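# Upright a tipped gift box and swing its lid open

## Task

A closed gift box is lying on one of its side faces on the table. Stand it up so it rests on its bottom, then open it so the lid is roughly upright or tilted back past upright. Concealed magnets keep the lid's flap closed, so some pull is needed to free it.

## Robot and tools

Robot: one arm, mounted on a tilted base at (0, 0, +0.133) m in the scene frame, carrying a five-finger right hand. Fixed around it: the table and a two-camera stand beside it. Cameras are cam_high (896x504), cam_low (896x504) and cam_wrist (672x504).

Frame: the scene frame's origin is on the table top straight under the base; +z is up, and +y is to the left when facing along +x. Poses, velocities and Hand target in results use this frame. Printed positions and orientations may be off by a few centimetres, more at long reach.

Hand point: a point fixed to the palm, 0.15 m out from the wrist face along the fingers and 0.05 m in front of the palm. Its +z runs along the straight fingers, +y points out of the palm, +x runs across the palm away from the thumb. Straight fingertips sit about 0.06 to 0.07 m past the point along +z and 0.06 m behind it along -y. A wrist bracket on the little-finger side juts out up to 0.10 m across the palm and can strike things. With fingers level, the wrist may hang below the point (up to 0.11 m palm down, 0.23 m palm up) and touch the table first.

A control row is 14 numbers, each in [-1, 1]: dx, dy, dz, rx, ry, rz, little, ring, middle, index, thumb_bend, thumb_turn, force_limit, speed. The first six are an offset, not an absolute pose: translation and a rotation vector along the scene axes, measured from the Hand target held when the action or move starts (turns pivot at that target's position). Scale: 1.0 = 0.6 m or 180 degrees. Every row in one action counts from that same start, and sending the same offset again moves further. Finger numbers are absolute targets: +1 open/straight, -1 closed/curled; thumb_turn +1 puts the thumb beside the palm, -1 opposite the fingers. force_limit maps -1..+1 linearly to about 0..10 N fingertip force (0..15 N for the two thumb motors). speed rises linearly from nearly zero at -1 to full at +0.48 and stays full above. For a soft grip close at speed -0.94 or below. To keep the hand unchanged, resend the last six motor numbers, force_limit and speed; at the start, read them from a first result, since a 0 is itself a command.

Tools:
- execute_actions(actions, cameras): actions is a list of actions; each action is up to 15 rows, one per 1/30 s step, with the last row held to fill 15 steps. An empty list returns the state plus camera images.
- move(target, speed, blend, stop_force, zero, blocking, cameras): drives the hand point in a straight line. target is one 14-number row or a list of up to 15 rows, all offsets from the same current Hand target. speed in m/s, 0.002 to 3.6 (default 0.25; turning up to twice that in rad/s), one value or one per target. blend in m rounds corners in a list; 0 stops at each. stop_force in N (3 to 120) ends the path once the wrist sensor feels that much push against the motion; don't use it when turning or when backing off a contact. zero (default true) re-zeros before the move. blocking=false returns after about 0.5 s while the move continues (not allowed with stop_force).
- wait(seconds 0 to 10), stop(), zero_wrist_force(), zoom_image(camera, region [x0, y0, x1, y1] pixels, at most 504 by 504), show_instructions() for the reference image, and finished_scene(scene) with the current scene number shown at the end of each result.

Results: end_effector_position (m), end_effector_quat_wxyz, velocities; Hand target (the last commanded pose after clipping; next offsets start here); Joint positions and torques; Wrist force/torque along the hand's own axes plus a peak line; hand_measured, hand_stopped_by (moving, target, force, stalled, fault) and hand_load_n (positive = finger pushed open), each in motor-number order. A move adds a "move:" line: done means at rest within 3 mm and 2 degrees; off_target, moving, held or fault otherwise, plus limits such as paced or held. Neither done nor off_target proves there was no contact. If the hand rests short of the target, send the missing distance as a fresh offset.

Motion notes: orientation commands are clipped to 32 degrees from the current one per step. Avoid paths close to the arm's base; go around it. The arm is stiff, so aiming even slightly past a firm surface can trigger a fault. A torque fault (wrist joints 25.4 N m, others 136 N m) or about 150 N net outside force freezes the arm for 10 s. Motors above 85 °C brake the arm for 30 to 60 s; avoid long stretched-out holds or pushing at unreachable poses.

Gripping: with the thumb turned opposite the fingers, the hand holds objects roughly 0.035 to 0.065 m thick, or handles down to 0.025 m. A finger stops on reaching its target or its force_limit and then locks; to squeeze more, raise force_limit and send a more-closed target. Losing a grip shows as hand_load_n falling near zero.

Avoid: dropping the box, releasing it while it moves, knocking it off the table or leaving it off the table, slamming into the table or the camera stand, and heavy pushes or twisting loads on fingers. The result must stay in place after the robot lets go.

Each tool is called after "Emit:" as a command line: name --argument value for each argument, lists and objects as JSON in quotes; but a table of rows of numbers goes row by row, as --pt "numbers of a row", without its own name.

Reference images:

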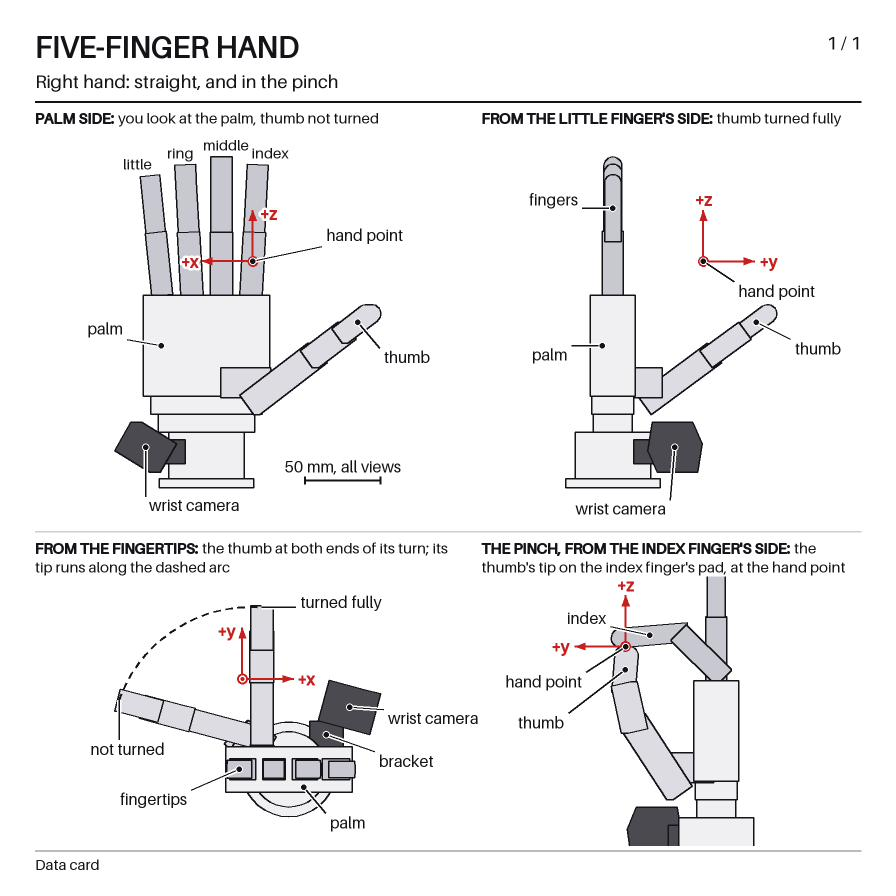

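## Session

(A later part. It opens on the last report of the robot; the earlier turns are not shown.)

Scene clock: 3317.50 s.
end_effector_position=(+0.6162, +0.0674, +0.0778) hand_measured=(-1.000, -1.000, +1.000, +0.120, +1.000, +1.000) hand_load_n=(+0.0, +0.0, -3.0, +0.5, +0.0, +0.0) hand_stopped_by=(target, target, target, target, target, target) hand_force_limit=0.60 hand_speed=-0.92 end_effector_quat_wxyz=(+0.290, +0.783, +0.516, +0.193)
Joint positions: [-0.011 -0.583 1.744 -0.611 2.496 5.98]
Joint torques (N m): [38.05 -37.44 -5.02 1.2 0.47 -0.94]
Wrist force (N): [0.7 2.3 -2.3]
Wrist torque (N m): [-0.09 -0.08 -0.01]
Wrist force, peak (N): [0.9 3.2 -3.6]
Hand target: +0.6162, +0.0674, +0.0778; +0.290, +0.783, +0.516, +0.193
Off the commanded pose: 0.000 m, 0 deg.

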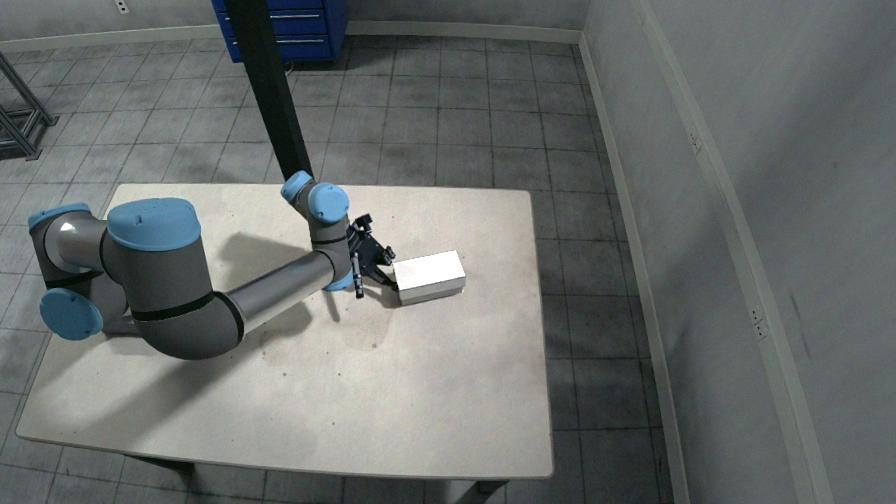

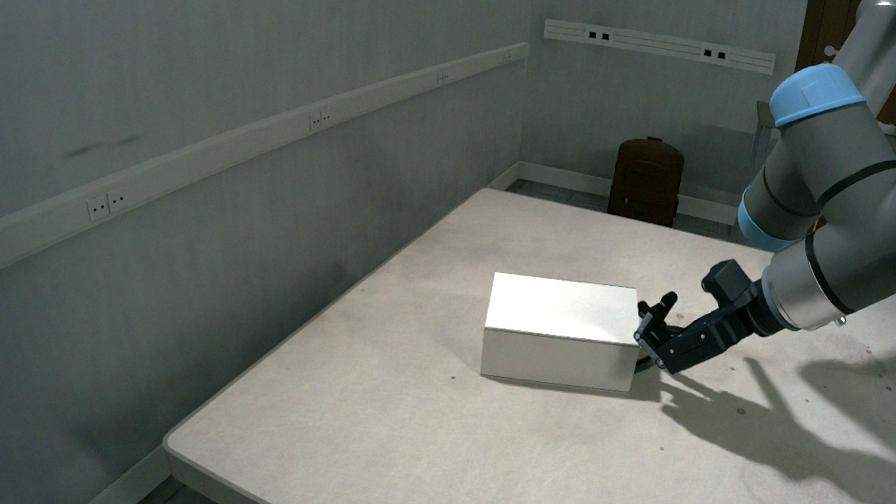

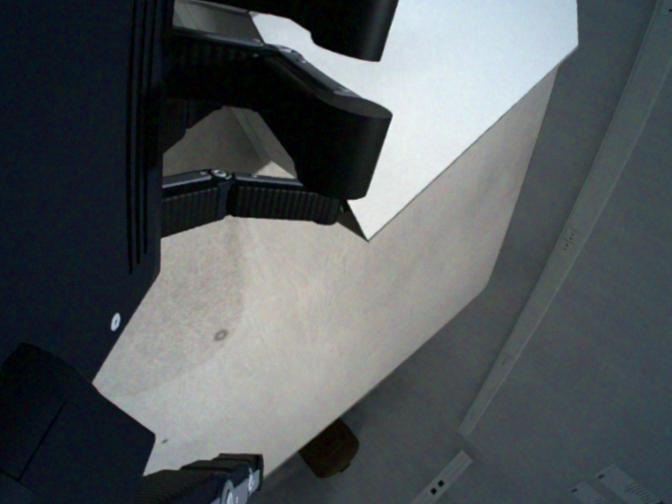

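Emit:
move --pt "0 0 0.01 0 0 0 -1 -1 1.0 0.12 1 1 0.6 -0.92" --pt "-0.002 -0.0085 0.0133 0 0 0.139 -1 -1 1.0 0.12 1 1 0.6 -0.92" --speed '[0.015,0.03]' --cameras '["cam_high","cam_low","cam_wrist"]'

Emit:
zoom_image --camera "cam_low" --region '[470, 240, 690, 410]'

Emit:
zoom_image --camera "cam_high" --region '[380, 240, 480, 320]'

Scene clock: 3367.30 s.
end_effector_position=(+0.6150, +0.0623, +0.0857) hand_measured=(-1.000, -1.000, +1.000, +0.120, +1.000, +1.000) hand_load_n=(+0.0, -0.5, -0.5, +0.5, +0.0, +0.0) hand_stopped_by=(target, target, target, target, target, target) hand_force_limit=0.60 hand_speed=-0.92 end_effector_quat_wxyz=(+0.241, +0.652, +0.674, +0.251)
Joint positions: [-0.138 -0.773 1.919 -0.49 2.137 5.666]
Joint torques (N m): [37.45 -22.24 -3.87 -0.57 0.61 1.37]
Wrist force (N): [0.9 -0.1 0.0]
Wrist torque (N m): [-0.02 -0.10 -0.04]
Wrist force, peak (N): [0.9 3.3 -3.8]
Hand target: +0.6150, +0.0623, +0.0857; +0.241, +0.652, +0.674, +0.251
Off the commanded pose: 0.000 m, 0 deg.
move: done

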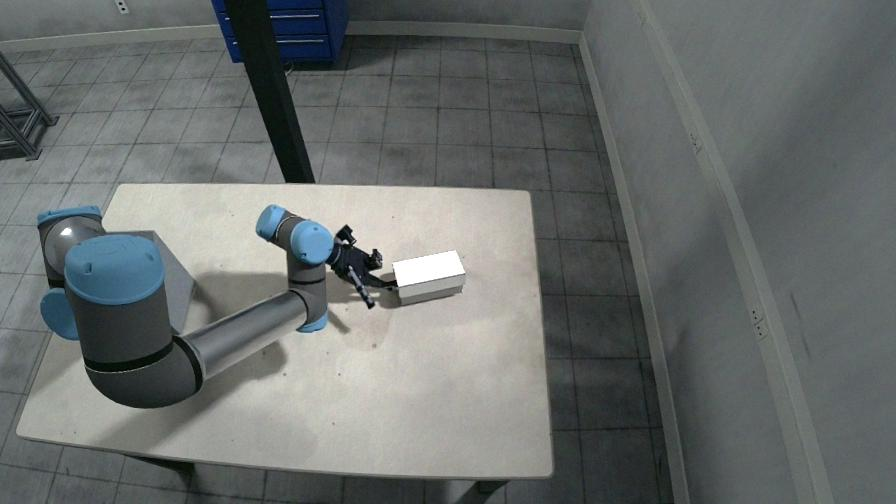

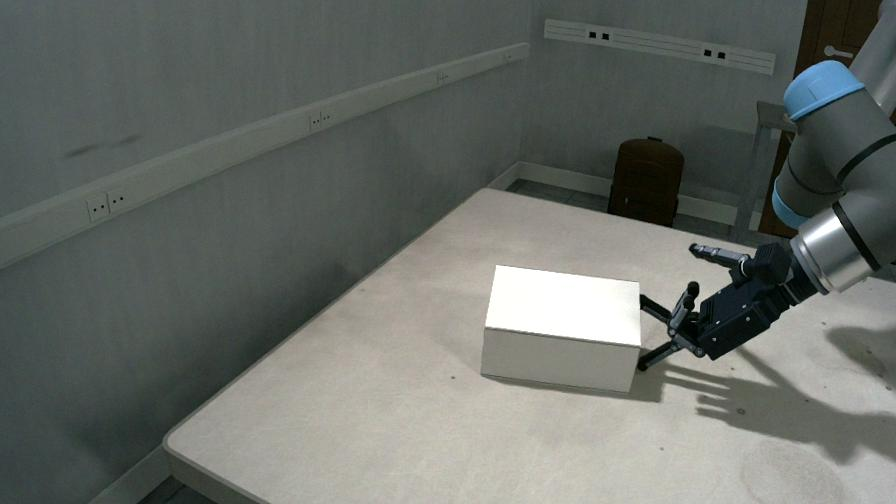

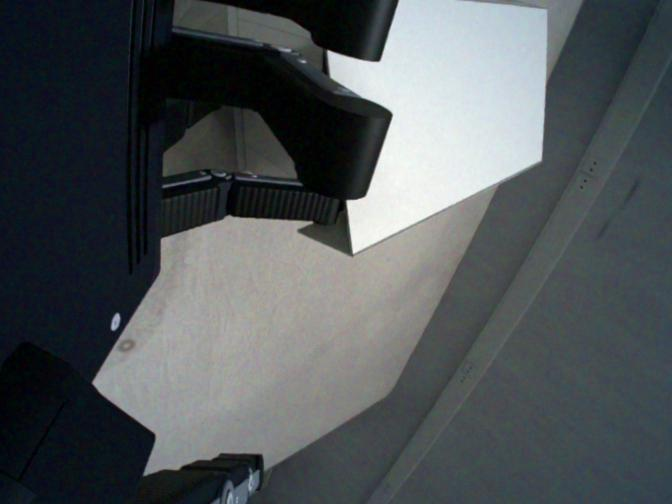

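Scaled by 2.291 from the camera's 896x504 image, which has a finer 1280x720 frame.

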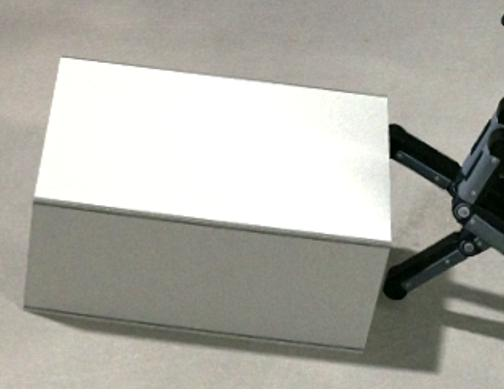

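Scaled by 5.040 from the camera's 896x504 image, which has a finer 1280x720 frame.

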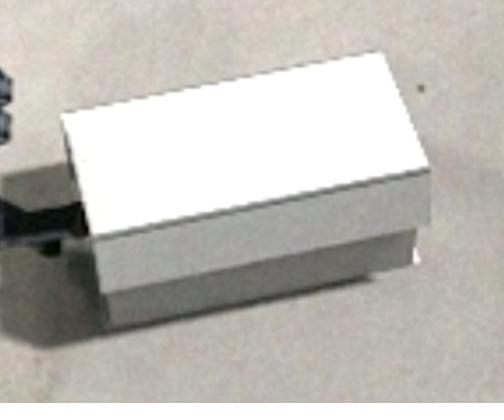

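Emit:
move --pt "0.0114 0.0023 0.0 0 0 0 -1 -1 1.0 0.12 1 1 0.6 -0.92" --pt "0.0096 0.0115 0.0237 0 0 0 -1 -1 1.0 0.12 1 1 0.6 -0.92" --pt "0.0066 0.0262 0.0442 0 0 0 -1 -1 1.0 0.12 1 1 0.6 -0.92" --speed 0.025 --blend '[0.0,0.003,0.0]' --cameras '["cam_high","cam_low","cam_wrist"]'

Emit:
zoom_image --camera "cam_low" --region '[470, 220, 690, 410]'

Emit:
zoom_image --camera "cam_high" --region '[380, 230, 480, 320]'

Scene clock: 3401.53 s.
end_effector_position=(+0.6190, +0.0781, +0.1123) hand_measured=(-1.000, -1.000, +1.000, +0.120, +1.000, +1.000) hand_load_n=(+0.0, +0.0, +0.0, +0.5, -0.5, +0.0) hand_stopped_by=(target, target, target, target, target, target) hand_force_limit=0.60 hand_speed=-0.92 end_effector_quat_wxyz=(+0.241, +0.652, +0.674, +0.251)
Joint positions: [-0.065 -0.766 1.87 -0.417 2.194 5.721]
Joint torques (N m): [26.27 -23.98 0.14 -1.56 -2.7 -1.11]
Wrist force (N): [1.0 -0.1 -0.1]
Wrist torque (N m): [-0.06 -0.13 -0.15]
Wrist force, peak (N): [1.1 -0.4 0.1]
Hand target: +0.6190, +0.0780, +0.1123; +0.241, +0.652, +0.674, +0.251
Off the commanded pose: 0.000 m, 0 deg.
move: done

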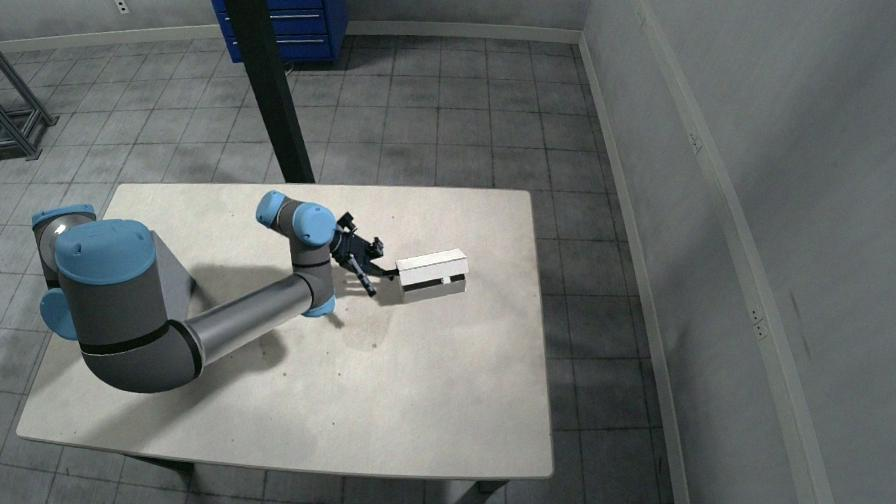

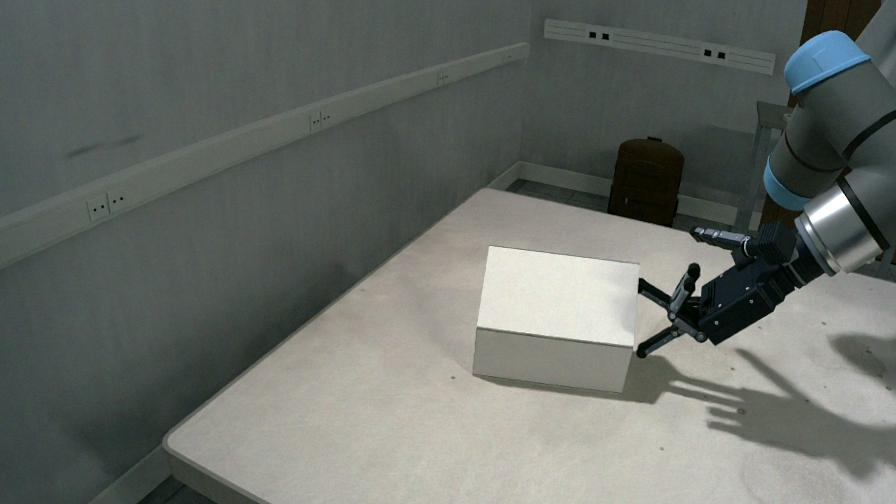

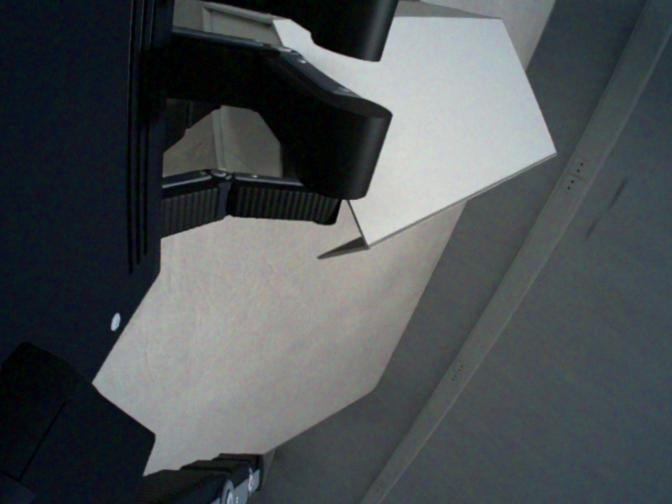

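Scaled by 2.291 from the camera's 896x504 image, which has a finer 1280x720 frame.

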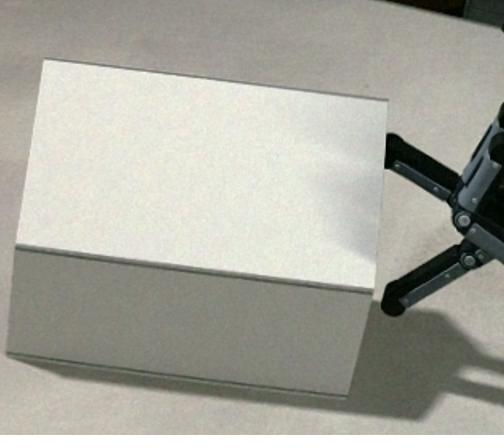

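Scaled by 5.040 from the camera's 896x504 image, which has a finer 1280x720 frame.

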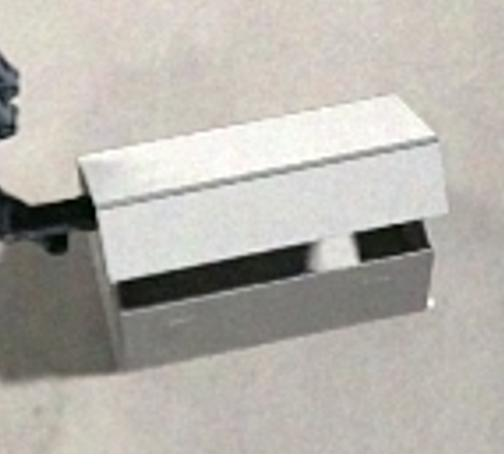

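Emit:
move --pt "-0.0039 0.0194 0.0158 0 0 0 -1 -1 1.0 0.12 1 1 0.6 -0.92" --pt "-0.0085 0.0422 0.026 0 0 0 -1 -1 1.0 0.12 1 1 0.6 -0.92" --speed 0.025 --blend '[0.003,0.0]' --cameras '["cam_high","cam_low","cam_wrist"]'

Emit:
zoom_image --camera "cam_low" --region '[470, 200, 690, 410]'

Emit:
zoom_image --camera "cam_high" --region '[380, 230, 480, 320]'

Scene clock: 3408.13 s.
end_effector_position=(+0.6139, +0.1035, +0.1279) hand_measured=(-1.000, -1.000, +1.000, +0.120, +1.000, +1.000) hand_load_n=(+0.0, +0.0, +0.0, +0.0, +0.0, +0.0) hand_stopped_by=(target, target, target, target, target, target) hand_force_limit=0.60 hand_speed=-0.92 end_effector_quat_wxyz=(+0.241, +0.652, +0.674, +0.251)
Joint positions: [0.003 -0.733 1.835 -0.382 2.247 5.776]
Joint torques (N m): [25.08 -35.66 -0.27 0.63 -2.46 -0.99]
Wrist force (N): [0.9 -0.1 -0.5]
Wrist torque (N m): [-0.06 -0.09 -0.16]
Wrist force, peak (N): [1.4 -0.1 -0.7]
Hand target: +0.6139, +0.1034, +0.1279; +0.241, +0.652, +0.674, +0.251
Off the commanded pose: 0.000 m, 0 deg.
move: done

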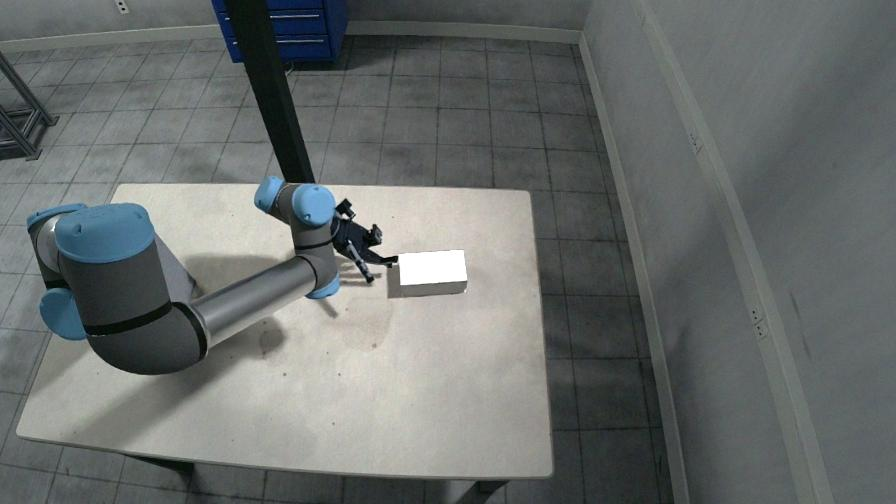

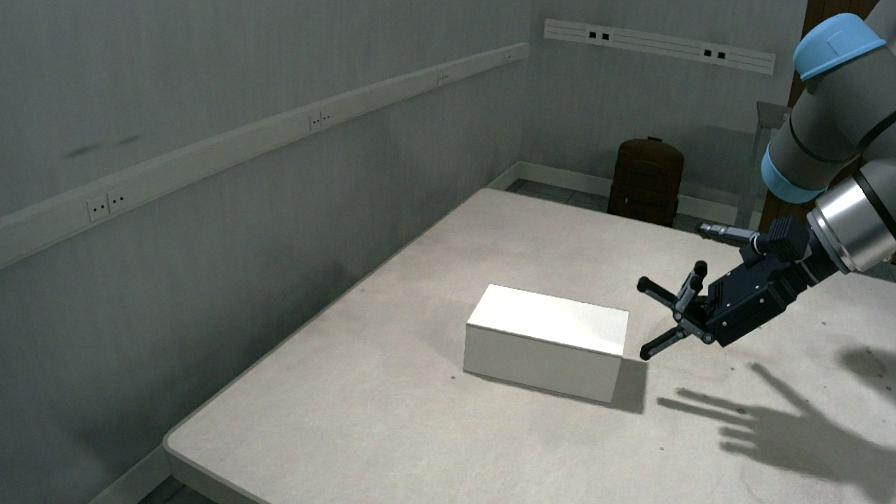

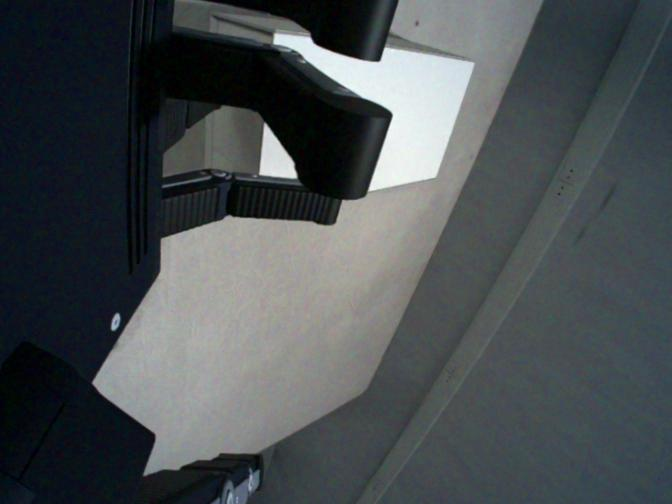

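Scaled by 2.291 from the camera's 896x504 image, which has a finer 1280x720 frame.

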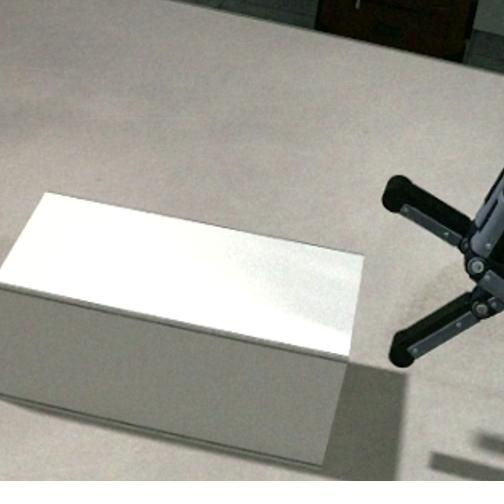

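Scaled by 5.040 from the camera's 896x504 image, which has a finer 1280x720 frame.

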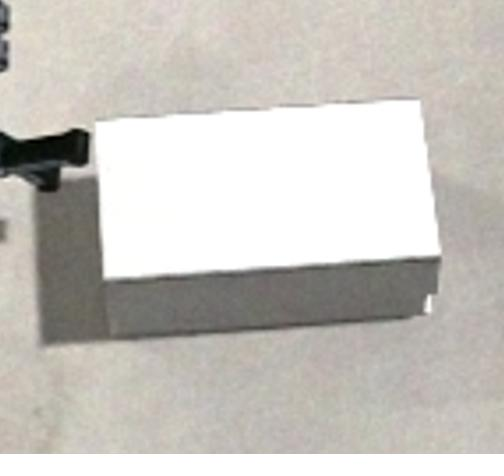

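Emit:
move --pt "-0.03 0 0 0 0 0 -1 -1 1.0 0.12 1 1 0.3 -0.8" --pt "-0.014 -0.0207 -0.0632 0 0 -0.1744 -1 -1 1.0 0.34 1 1 0.3 -0.8" --speed '[0.08,0.08]'

Emit:
move --pt "0 0 -0.0165 0 0 0 -1 -1 1.0 0.34 1 1 0.3 -0.8" --pt "0.037 0.0034 -0.0165 0 0 0 -1 -1 1.0 0.34 1 1 0.3 -0.8" --speed '[0.03,0.015]' --cameras '["cam_high","cam_low","cam_wrist"]'

Emit:
zoom_image --camera "cam_low" --region '[590, 290, 690, 410]'

Emit:
zoom_image --camera "cam_high" --region '[380, 240, 480, 320]'

Emit:
zoom_image --camera "cam_wrist" --region '[200, 100, 420, 250]'

Scene clock: 3525.40 s.
end_effector_position=(+0.6055, +0.0910, +0.0899) hand_measured=(-1.000, -1.000, +1.000, +0.340, +1.000, +1.000) hand_load_n=(+0.0, +0.0, +0.0, +0.0, -0.5, +0.0) hand_stopped_by=(target, target, target, target, target, target) hand_force_limit=0.30 hand_speed=-0.80 end_effector_quat_wxyz=(+0.300, +0.810, +0.472, +0.176)
Joint positions: [0.068 -0.508 1.65 -0.558 2.633 6.116]
Joint torques (N m): [31.95 -41.16 0.87 2.62 -1.65 -1.43]
Wrist force (N): [1.1 0.2 -0.3]
Wrist torque (N m): [-0.01 -0.14 -0.10]
Wrist force, peak (N): [1.2 0.4 -0.8]
Hand target: +0.6055, +0.0909, +0.0899; +0.300, +0.810, +0.472, +0.176
Off the commanded pose: 0.000 m, 0 deg.
move: done

Scene clock: 3527.73 s.
end_effector_position=(+0.6277, +0.0930, +0.0800) hand_measured=(-1.000, -1.000, +1.000, +0.340, +1.000, +1.000) hand_load_n=(+0.5, +0.0, +0.0, +0.0, +0.0, +0.0) hand_stopped_by=(target, target, target, target, target, target) hand_force_limit=0.30 hand_speed=-0.80 end_effector_quat_wxyz=(+0.300, +0.810, +0.472, +0.176)
Joint positions: [0.047 -0.478 1.59 -0.549 2.616 6.093]
Joint torques (N m): [32.32 -36.5 1.7 0.18 -1.37 -0.34]
Wrist force (N): [0.8 0.1 -0.4]
Wrist torque (N m): [-0.05 -0.11 -0.07]
Wrist force, peak (N): [1.3 0.1 -0.4]
Hand target: +0.6277, +0.0930, +0.0800; +0.300, +0.810, +0.472, +0.176
Off the commanded pose: 0.000 m, 0 deg.
move: done

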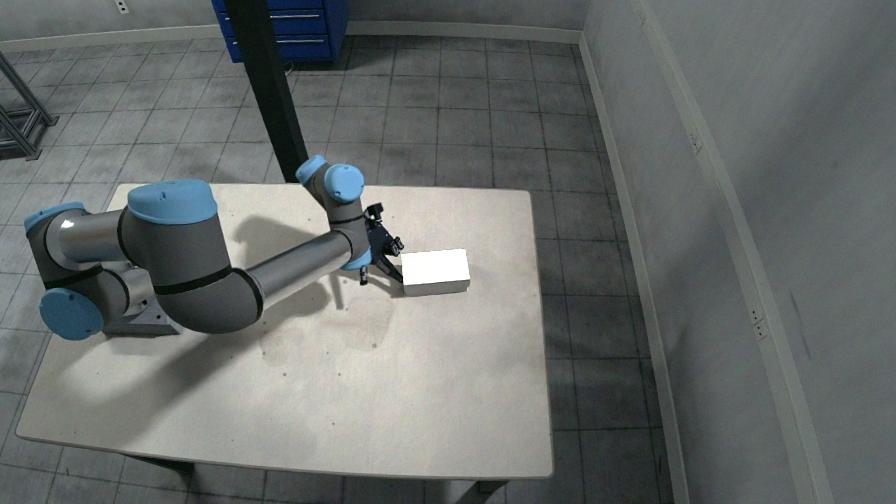

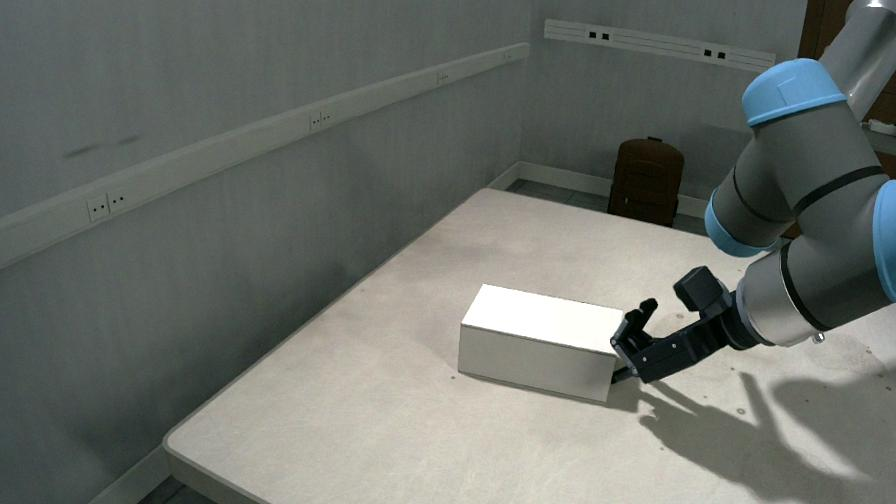

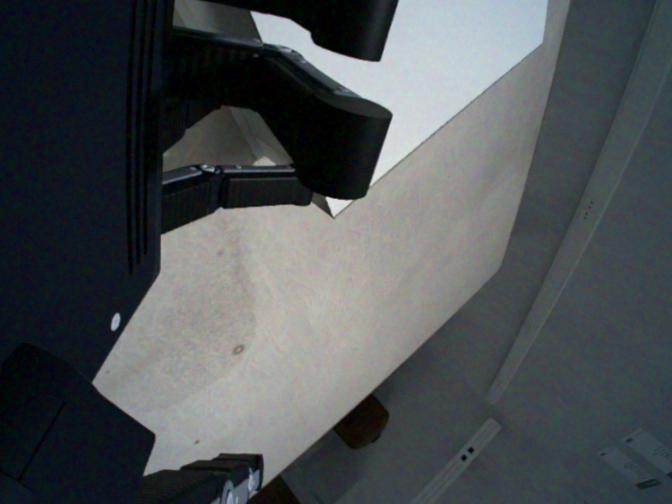

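Scaled by 4.200 from the camera's 896x504 image, which has a finer 1280x720 frame.

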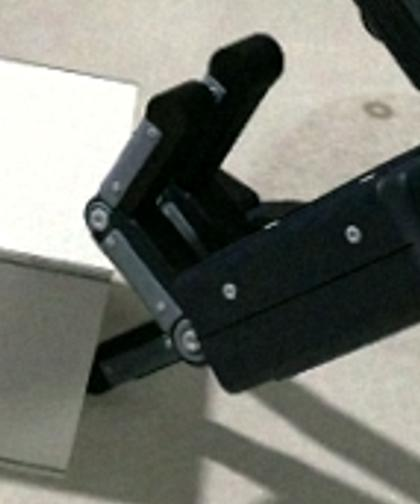

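Scaled by 5.040 from the camera's 896x504 image, which has a finer 1280x720 frame.

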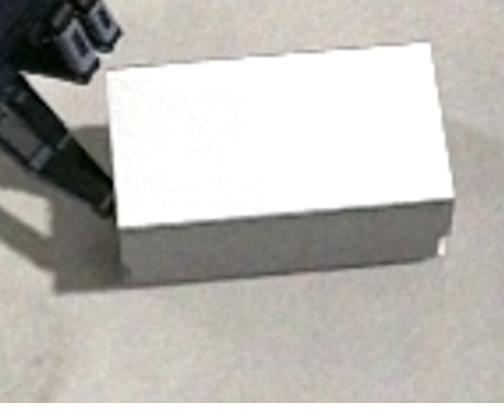

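Scaled by 2.291 from the camera's 672x504 image, which has a finer 960x720 frame.

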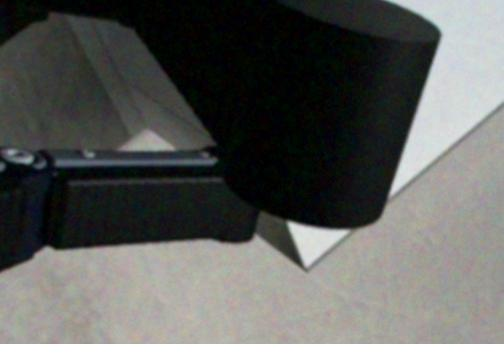

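Emit:
move --target '[0,0,-0.007,0,0,0,-1,-1,1.0,0.34,1,1,0.3,-0.9]' --speed 0.004 --stop_force 3

Scene clock: 3532.40 s.
end_effector_position=(+0.6277, +0.0930, +0.0780) hand_measured=(-1.000, -1.000, +1.000, +0.340, +1.000, +1.000) hand_load_n=(+0.0, +0.0, -1.0, +0.0, +0.0, +0.0) hand_stopped_by=(target, target, target, target, target, target) hand_force_limit=0.30 hand_speed=-0.90 end_effector_quat_wxyz=(+0.300, +0.810, +0.472, +0.176)
Joint positions: [0.044 -0.476 1.592 -0.555 2.613 6.09]
Joint torques (N m): [41.77 -41.76 -12.67 2.55 1.11 1.48]
Wrist force (N): [0.4 0.2 -3.0]
Wrist torque (N m): [0.08 -0.06 -0.08]
Wrist force, peak (N): [0.4 1.9 -6.3]
Hand target: +0.6277, +0.0930, +0.0780; +0.300, +0.810, +0.472, +0.176 (not the last commanded pose)
Off the commanded pose: 0.002 m, 0 deg.
move: contact

Emit:
execute_actions --actions '[[[0,0,-0.0004,0,0,0,-1,-1,1.0,0.34,1,1,0.3,-0.9]]]'

Emit:
execute_actions --actions '[[[0,0,0,0,0,0,-1,-1,1.0,0.30,1,1,0.3,-0.9]]]'

Emit:
execute_actions --actions '[[[0,0,0,0,0,0,-1,-1,1.0,0.28,1,1,0.3,-0.94]]]' --cameras '["cam_low","cam_wrist"]'

Emit:
zoom_image --camera "cam_low" --region '[590, 290, 690, 410]'

Emit:
zoom_image --camera "cam_wrist" --region '[200, 100, 420, 250]'

Scene clock: 3539.27 s.
end_effector_position=(+0.6277, +0.0930, +0.0777) hand_measured=(-1.000, -1.000, +1.000, +0.340, +1.000, +1.000) hand_load_n=(+0.0, +0.0, -1.5, +0.0, +0.0, +0.0) hand_stopped_by=(target, target, target, target, target, target) hand_force_limit=0.30 hand_speed=-0.90 end_effector_quat_wxyz=(+0.300, +0.810, +0.472, +0.176)
Joint positions: [0.044 -0.476 1.592 -0.556 2.613 6.09]
Joint torques (N m): [24.35 -24.95 0.48 -2.63 -2.24 -1.49]
Wrist force (N): [0.1 2.0 -8.4]
Wrist torque (N m): [0.30 0.09 -0.09]
Wrist force, peak (N): [0.1 2.0 -8.4]
Hand target: +0.6277, +0.0930, +0.0777; +0.300, +0.810, +0.472, +0.176
Off the commanded pose: 0.000 m, 0 deg.

Scene clock: 3539.97 s.
end_effector_position=(+0.6277, +0.0930, +0.0777) hand_measured=(-1.000, -1.000, +1.000, +0.300, +1.000, +1.000) hand_load_n=(+0.0, +0.0, -1.5, +0.5, +0.0, +0.0) hand_stopped_by=(target, target, target, target, target, target) hand_force_limit=0.30 hand_speed=-0.90 end_effector_quat_wxyz=(+0.300, +0.810, +0.472, +0.176)
Joint positions: [0.044 -0.476 1.592 -0.556 2.613 6.09]
Joint torques (N m): [25.32 -24.94 -0.2 -2.5 -2.21 -1.44]
Wrist force (N): [0.7 2.2 -8.6]
Wrist torque (N m): [0.32 -0.01 -0.05]
Wrist force, peak (N): [0.7 2.2 -8.6]
Hand target: +0.6277, +0.0930, +0.0777; +0.300, +0.810, +0.472, +0.176
Off the commanded pose: 0.000 m, 0 deg.

Scene clock: 3540.67 s.
end_effector_position=(+0.6277, +0.0930, +0.0777) hand_measured=(-1.000, -1.000, +1.000, +0.280, +1.000, +1.000) hand_load_n=(+0.0, +0.5, -1.5, +1.0, +0.0, +0.0) hand_stopped_by=(target, target, target, target, target, target) hand_force_limit=0.30 hand_speed=-0.94 end_effector_quat_wxyz=(+0.300, +0.810, +0.472, +0.176)
Joint positions: [0.044 -0.476 1.592 -0.556 2.613 6.09]
Joint torques (N m): [25.75 -26.17 -0.33 -2.42 -2.05 -1.41]
Wrist force (N): [0.5 1.3 -7.1]
Wrist torque (N m): [0.32 0.04 -0.06]
Wrist force, peak (N): [0.4 1.8 -8.2]
Hand target: +0.6277, +0.0930, +0.0777; +0.300, +0.810, +0.472, +0.176
Off the commanded pose: 0.000 m, 0 deg.
Images, in order (width x height): cam_low 896x504, cam_wrist 672x504.

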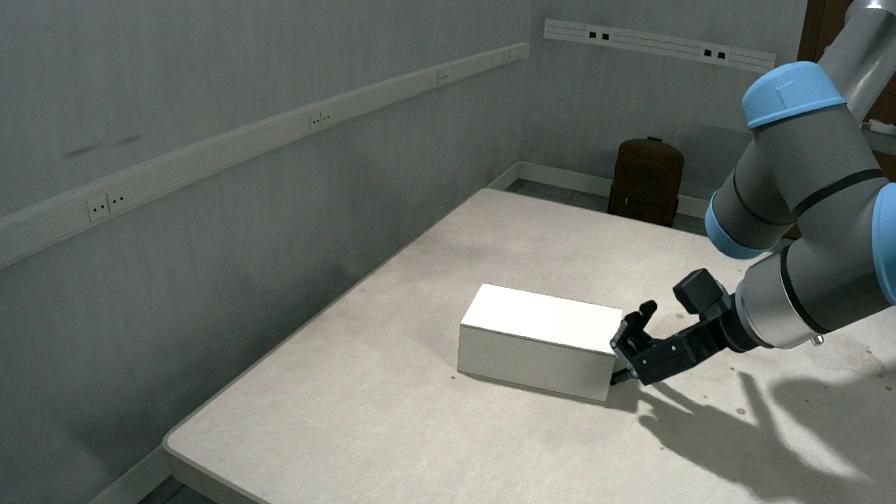

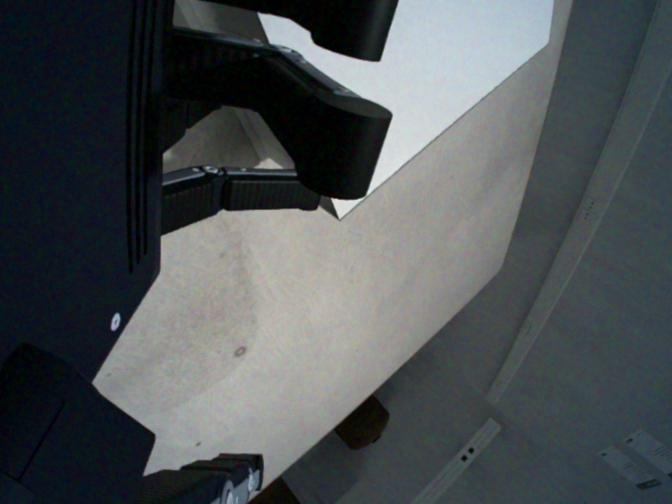

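Scaled by 4.200 from the camera's 896x504 image, which has a finer 1280x720 frame.

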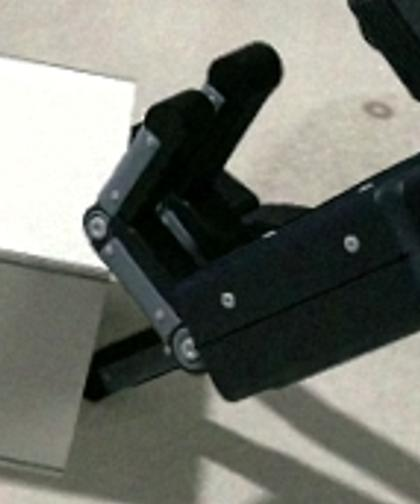

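Scaled by 2.291 from the camera's 672x504 image, which has a finer 960x720 frame.

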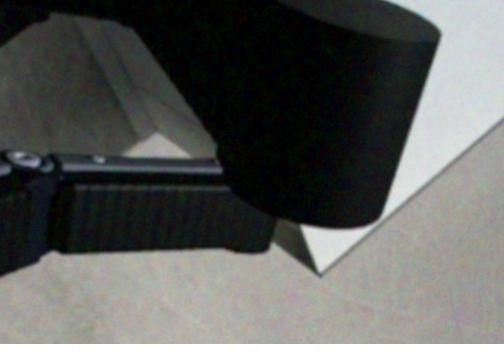

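Emit:
execute_actions --actions '[[[0,0,0,0,0,0,-1,-1,1.0,0.34,1,1,0.3,-0.8]]]'

Emit:
move --pt "-0.002 0 0.0042 0 0 -0.0139 -1 -1 1.0 0.34 1 1 0.3 -0.9" --pt "0.0055 0.0005 0.0042 0 0 -0.0139 -1 -1 1.0 0.34 1 1 0.3 -0.9" --speed '[0.02,0.015]'

Emit:
move --target '[0,0,-0.007,0,0,0,-1,-1,1.0,0.34,1,1,0.3,-0.9]' --speed 0.004 --stop_force 3

Emit:
execute_actions --actions '[[[0,0,-0.0004,0,0,0,-1,-1,1.0,0.34,1,1,0.3,-0.9]]]'

Scene clock: 3548.70 s.
end_effector_position=(+0.6277, +0.0930, +0.0777) hand_measured=(-1.000, -1.000, +1.000, +0.340, +1.000, +1.000) hand_load_n=(+0.0, +0.0, -1.5, +0.0, +0.0, +0.0) hand_stopped_by=(target, target, target, target, target, target) hand_force_limit=0.30 hand_speed=-0.80 end_effector_quat_wxyz=(+0.300, +0.810, +0.472, +0.176)
Joint positions: [0.044 -0.476 1.592 -0.556 2.613 6.09]
Joint torques (N m): [31.55 -32.61 -2.63 -1.72 -1.5 -1.35]
Wrist force (N): [0.1 0.8 -7.1]
Wrist torque (N m): [0.26 0.05 -0.08]
Wrist force, peak (N): [0.6 1.9 -8.4]
Hand target: +0.6277, +0.0930, +0.0777; +0.300, +0.810, +0.472, +0.176
Off the commanded pose: 0.000 m, 0 deg.

Scene clock: 3550.73 s.
end_effector_position=(+0.6311, +0.0933, +0.0802) hand_measured=(-1.000, -1.000, +1.000, +0.340, +1.000, +1.000) hand_load_n=(+0.0, +0.0, +0.0, +0.0, +0.0, +0.0) hand_stopped_by=(target, target, target, target, target, target) hand_force_limit=0.30 hand_speed=-0.90 end_effector_quat_wxyz=(+0.304, +0.820, +0.454, +0.170)
Joint positions: [0.054 -0.456 1.55 -0.534 2.649 6.125]
Joint torques (N m): [31.38 -31.18 -1.62 1.63 -1.89 -0.91]
Wrist force (N): [0.7 -0.4 -0.5]
Wrist torque (N m): [-0.09 -0.10 -0.06]
Wrist force, peak (N): [0.7 2.1 -8.0]
Hand target: +0.6310, +0.0933, +0.0802; +0.304, +0.820, +0.454, +0.170
Off the commanded pose: 0.000 m, 0 deg.
move: done

Scene clock: 3552.30 s.
end_effector_position=(+0.6310, +0.0933, +0.0786) hand_measured=(-1.000, -1.000, +1.000, +0.340, +1.000, +1.000) hand_load_n=(+0.0, +0.0, -1.0, +0.0, +0.0, +0.0) hand_stopped_by=(target, target, target, target, target, target) hand_force_limit=0.30 hand_speed=-0.90 end_effector_quat_wxyz=(+0.304, +0.820, +0.454, +0.170)
Joint positions: [0.052 -0.455 1.552 -0.539 2.647 6.122]
Joint torques (N m): [41.86 -42.33 -12.29 2.62 1.19 1.49]
Wrist force (N): [0.2 0.6 -2.7]
Wrist torque (N m): [0.05 0.03 -0.06]
Wrist force, peak (N): [1.0 1.8 -4.7]
Hand target: +0.6310, +0.0933, +0.0786; +0.304, +0.820, +0.454, +0.170 (not the last commanded pose)
Off the commanded pose: 0.003 m, 0 deg.
move: contact

Scene clock: 3553.00 s.
end_effector_position=(+0.6310, +0.0933, +0.0784) hand_measured=(-1.000, -1.000, +1.000, +0.340, +1.000, +1.000) hand_load_n=(+0.0, +0.0, -1.5, +0.0, +0.0, +0.0) hand_stopped_by=(target, target, target, target, target, target) hand_force_limit=0.30 hand_speed=-0.90 end_effector_quat_wxyz=(+0.304, +0.820, +0.454, +0.170)
Joint positions: [0.051 -0.455 1.552 -0.539 2.647 6.122]
Joint torques (N m): [27.7 -25.44 0.92 -2.31 -2.03 -1.46]
Wrist force (N): [0.9 1.8 -4.2]
Wrist torque (N m): [0.02 -0.02 -0.02]
Wrist force, peak (N): [0.9 2.3 -4.5]
Hand target: +0.6310, +0.0933, +0.0784; +0.304, +0.820, +0.454, +0.170
Off the commanded pose: 0.000 m, 0 deg.

Emit:
execute_actions --actions '[[[0,0,-0.0003,0,0,0,-1,-1,1.0,0.30,1,1,0.3,-0.9]]]'

Emit:
execute_actions --actions '[[[0,0,0,0,0,0,-1,-1,1.0,0.275,1,1,0.4,-0.94]]]'

Emit:
execute_actions --actions '[[[0,0,0,0,0,0,-1,-1,1.0,0.26,1,1,0.5,-0.94]]]' --cameras '["cam_low","cam_wrist"]'

Emit:
zoom_image --camera "cam_low" --region '[440, 260, 660, 410]'

Emit:
zoom_image --camera "cam_wrist" --region '[200, 100, 420, 250]'

Scene clock: 3558.17 s.
end_effector_position=(+0.6310, +0.0933, +0.0782) hand_measured=(-1.000, -1.000, +1.000, +0.300, +1.000, +1.000) hand_load_n=(+0.0, +0.0, -2.5, +0.5, +0.0, +0.0) hand_stopped_by=(target, target, target, target, target, target) hand_force_limit=0.30 hand_speed=-0.90 end_effector_quat_wxyz=(+0.304, +0.820, +0.454, +0.170)
Joint positions: [0.051 -0.455 1.552 -0.54 2.647 6.122]
Joint torques (N m): [30.08 -28.22 -2.12 -0.92 -1.72 -0.59]
Wrist force (N): [0.6 2.4 -4.4]
Wrist torque (N m): [0.07 0.02 -0.01]
Wrist force, peak (N): [0.9 2.1 -5.2]
Hand target: +0.6310, +0.0933, +0.0782; +0.304, +0.820, +0.454, +0.170
Off the commanded pose: 0.000 m, 0 deg.

Scene clock: 3558.87 s.
end_effector_position=(+0.6310, +0.0933, +0.0782) hand_measured=(-1.000, -1.000, +1.000, +0.278, +1.000, +1.000) hand_load_n=(+0.0, +0.0, -3.5, +4.0, +0.0, +0.0) hand_stopped_by=(target, target, target, target, target, target) hand_force_limit=0.40 hand_speed=-0.94 end_effector_quat_wxyz=(+0.304, +0.820, +0.454, +0.170)
Joint positions: [0.051 -0.455 1.552 -0.54 2.647 6.122]
Joint torques (N m): [34.16 -30.65 -4.64 1.01 -1.42 0.49]
Wrist force (N): [1.0 -0.1 -1.6]
Wrist torque (N m): [0.00 -0.01 -0.03]
Wrist force, peak (N): [0.7 2.4 -4.4]
Hand target: +0.6310, +0.0933, +0.0782; +0.304, +0.820, +0.454, +0.170
Off the commanded pose: 0.000 m, 0 deg.

Scene clock: 3559.57 s.
end_effector_position=(+0.6310, +0.0933, +0.0782) hand_measured=(-1.000, -1.000, +1.000, +0.260, +1.000, +1.000) hand_load_n=(+0.0, +0.0, -3.0, +1.0, -0.5, +0.0) hand_stopped_by=(target, target, target, target, target, target) hand_force_limit=0.50 hand_speed=-0.94 end_effector_quat_wxyz=(+0.304, +0.820, +0.454, +0.170)
Joint positions: [0.051 -0.455 1.552 -0.54 2.647 6.122]
Joint torques (N m): [38.19 -34.66 -6.93 2.03 -0.96 0.64]
Wrist force (N): [0.5 1.4 -2.0]
Wrist torque (N m): [-0.03 -0.02 0.02]
Wrist force, peak (N): [1.0 2.7 -3.4]
Hand target: +0.6310, +0.0933, +0.0782; +0.304, +0.820, +0.454, +0.170
Off the commanded pose: 0.000 m, 0 deg.
Images, in order (width x height): cam_low 896x504, cam_wrist 672x504.

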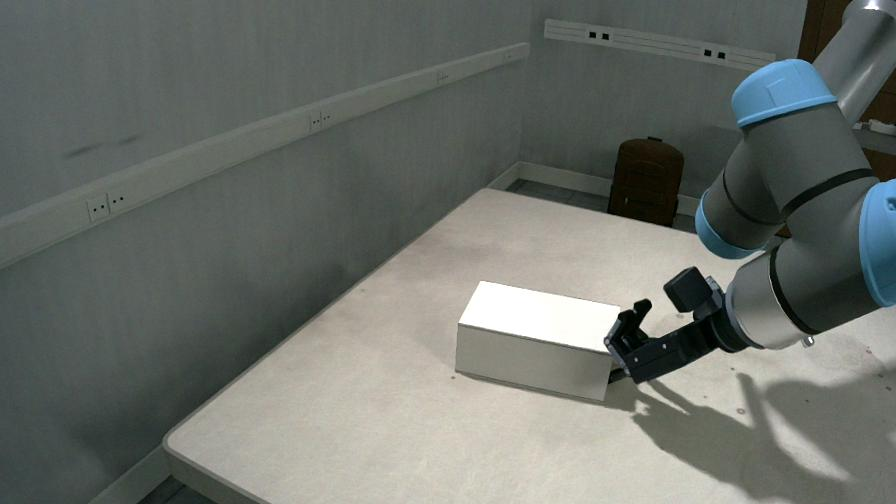

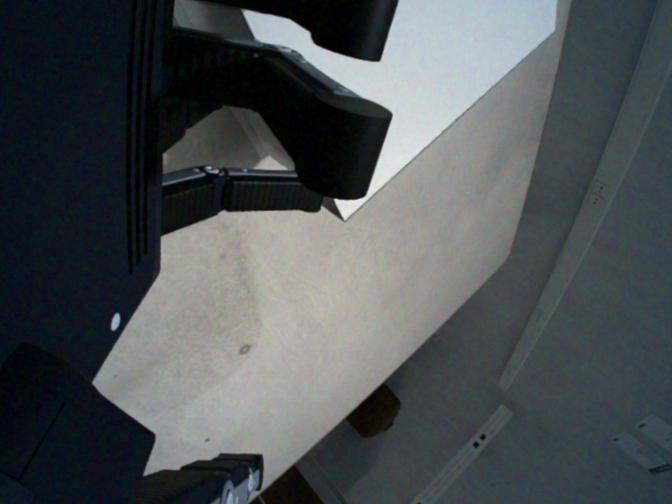

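Scaled by 2.291 from the camera's 896x504 image, which has a finer 1280x720 frame.

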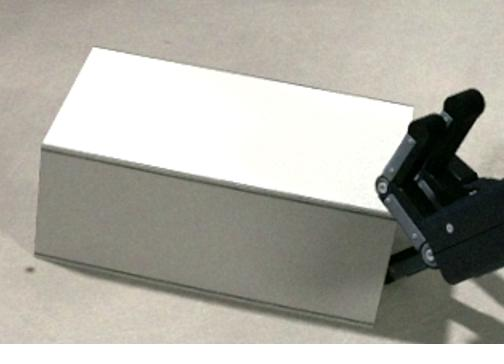

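Scaled by 2.291 from the camera's 672x504 image, which has a finer 960x720 frame.

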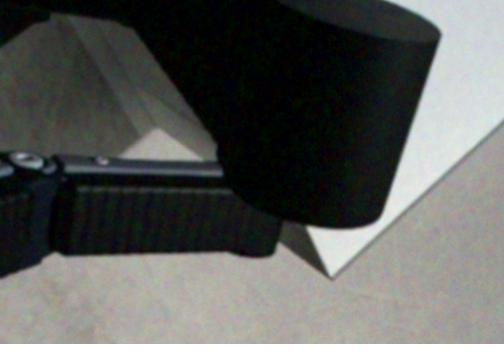

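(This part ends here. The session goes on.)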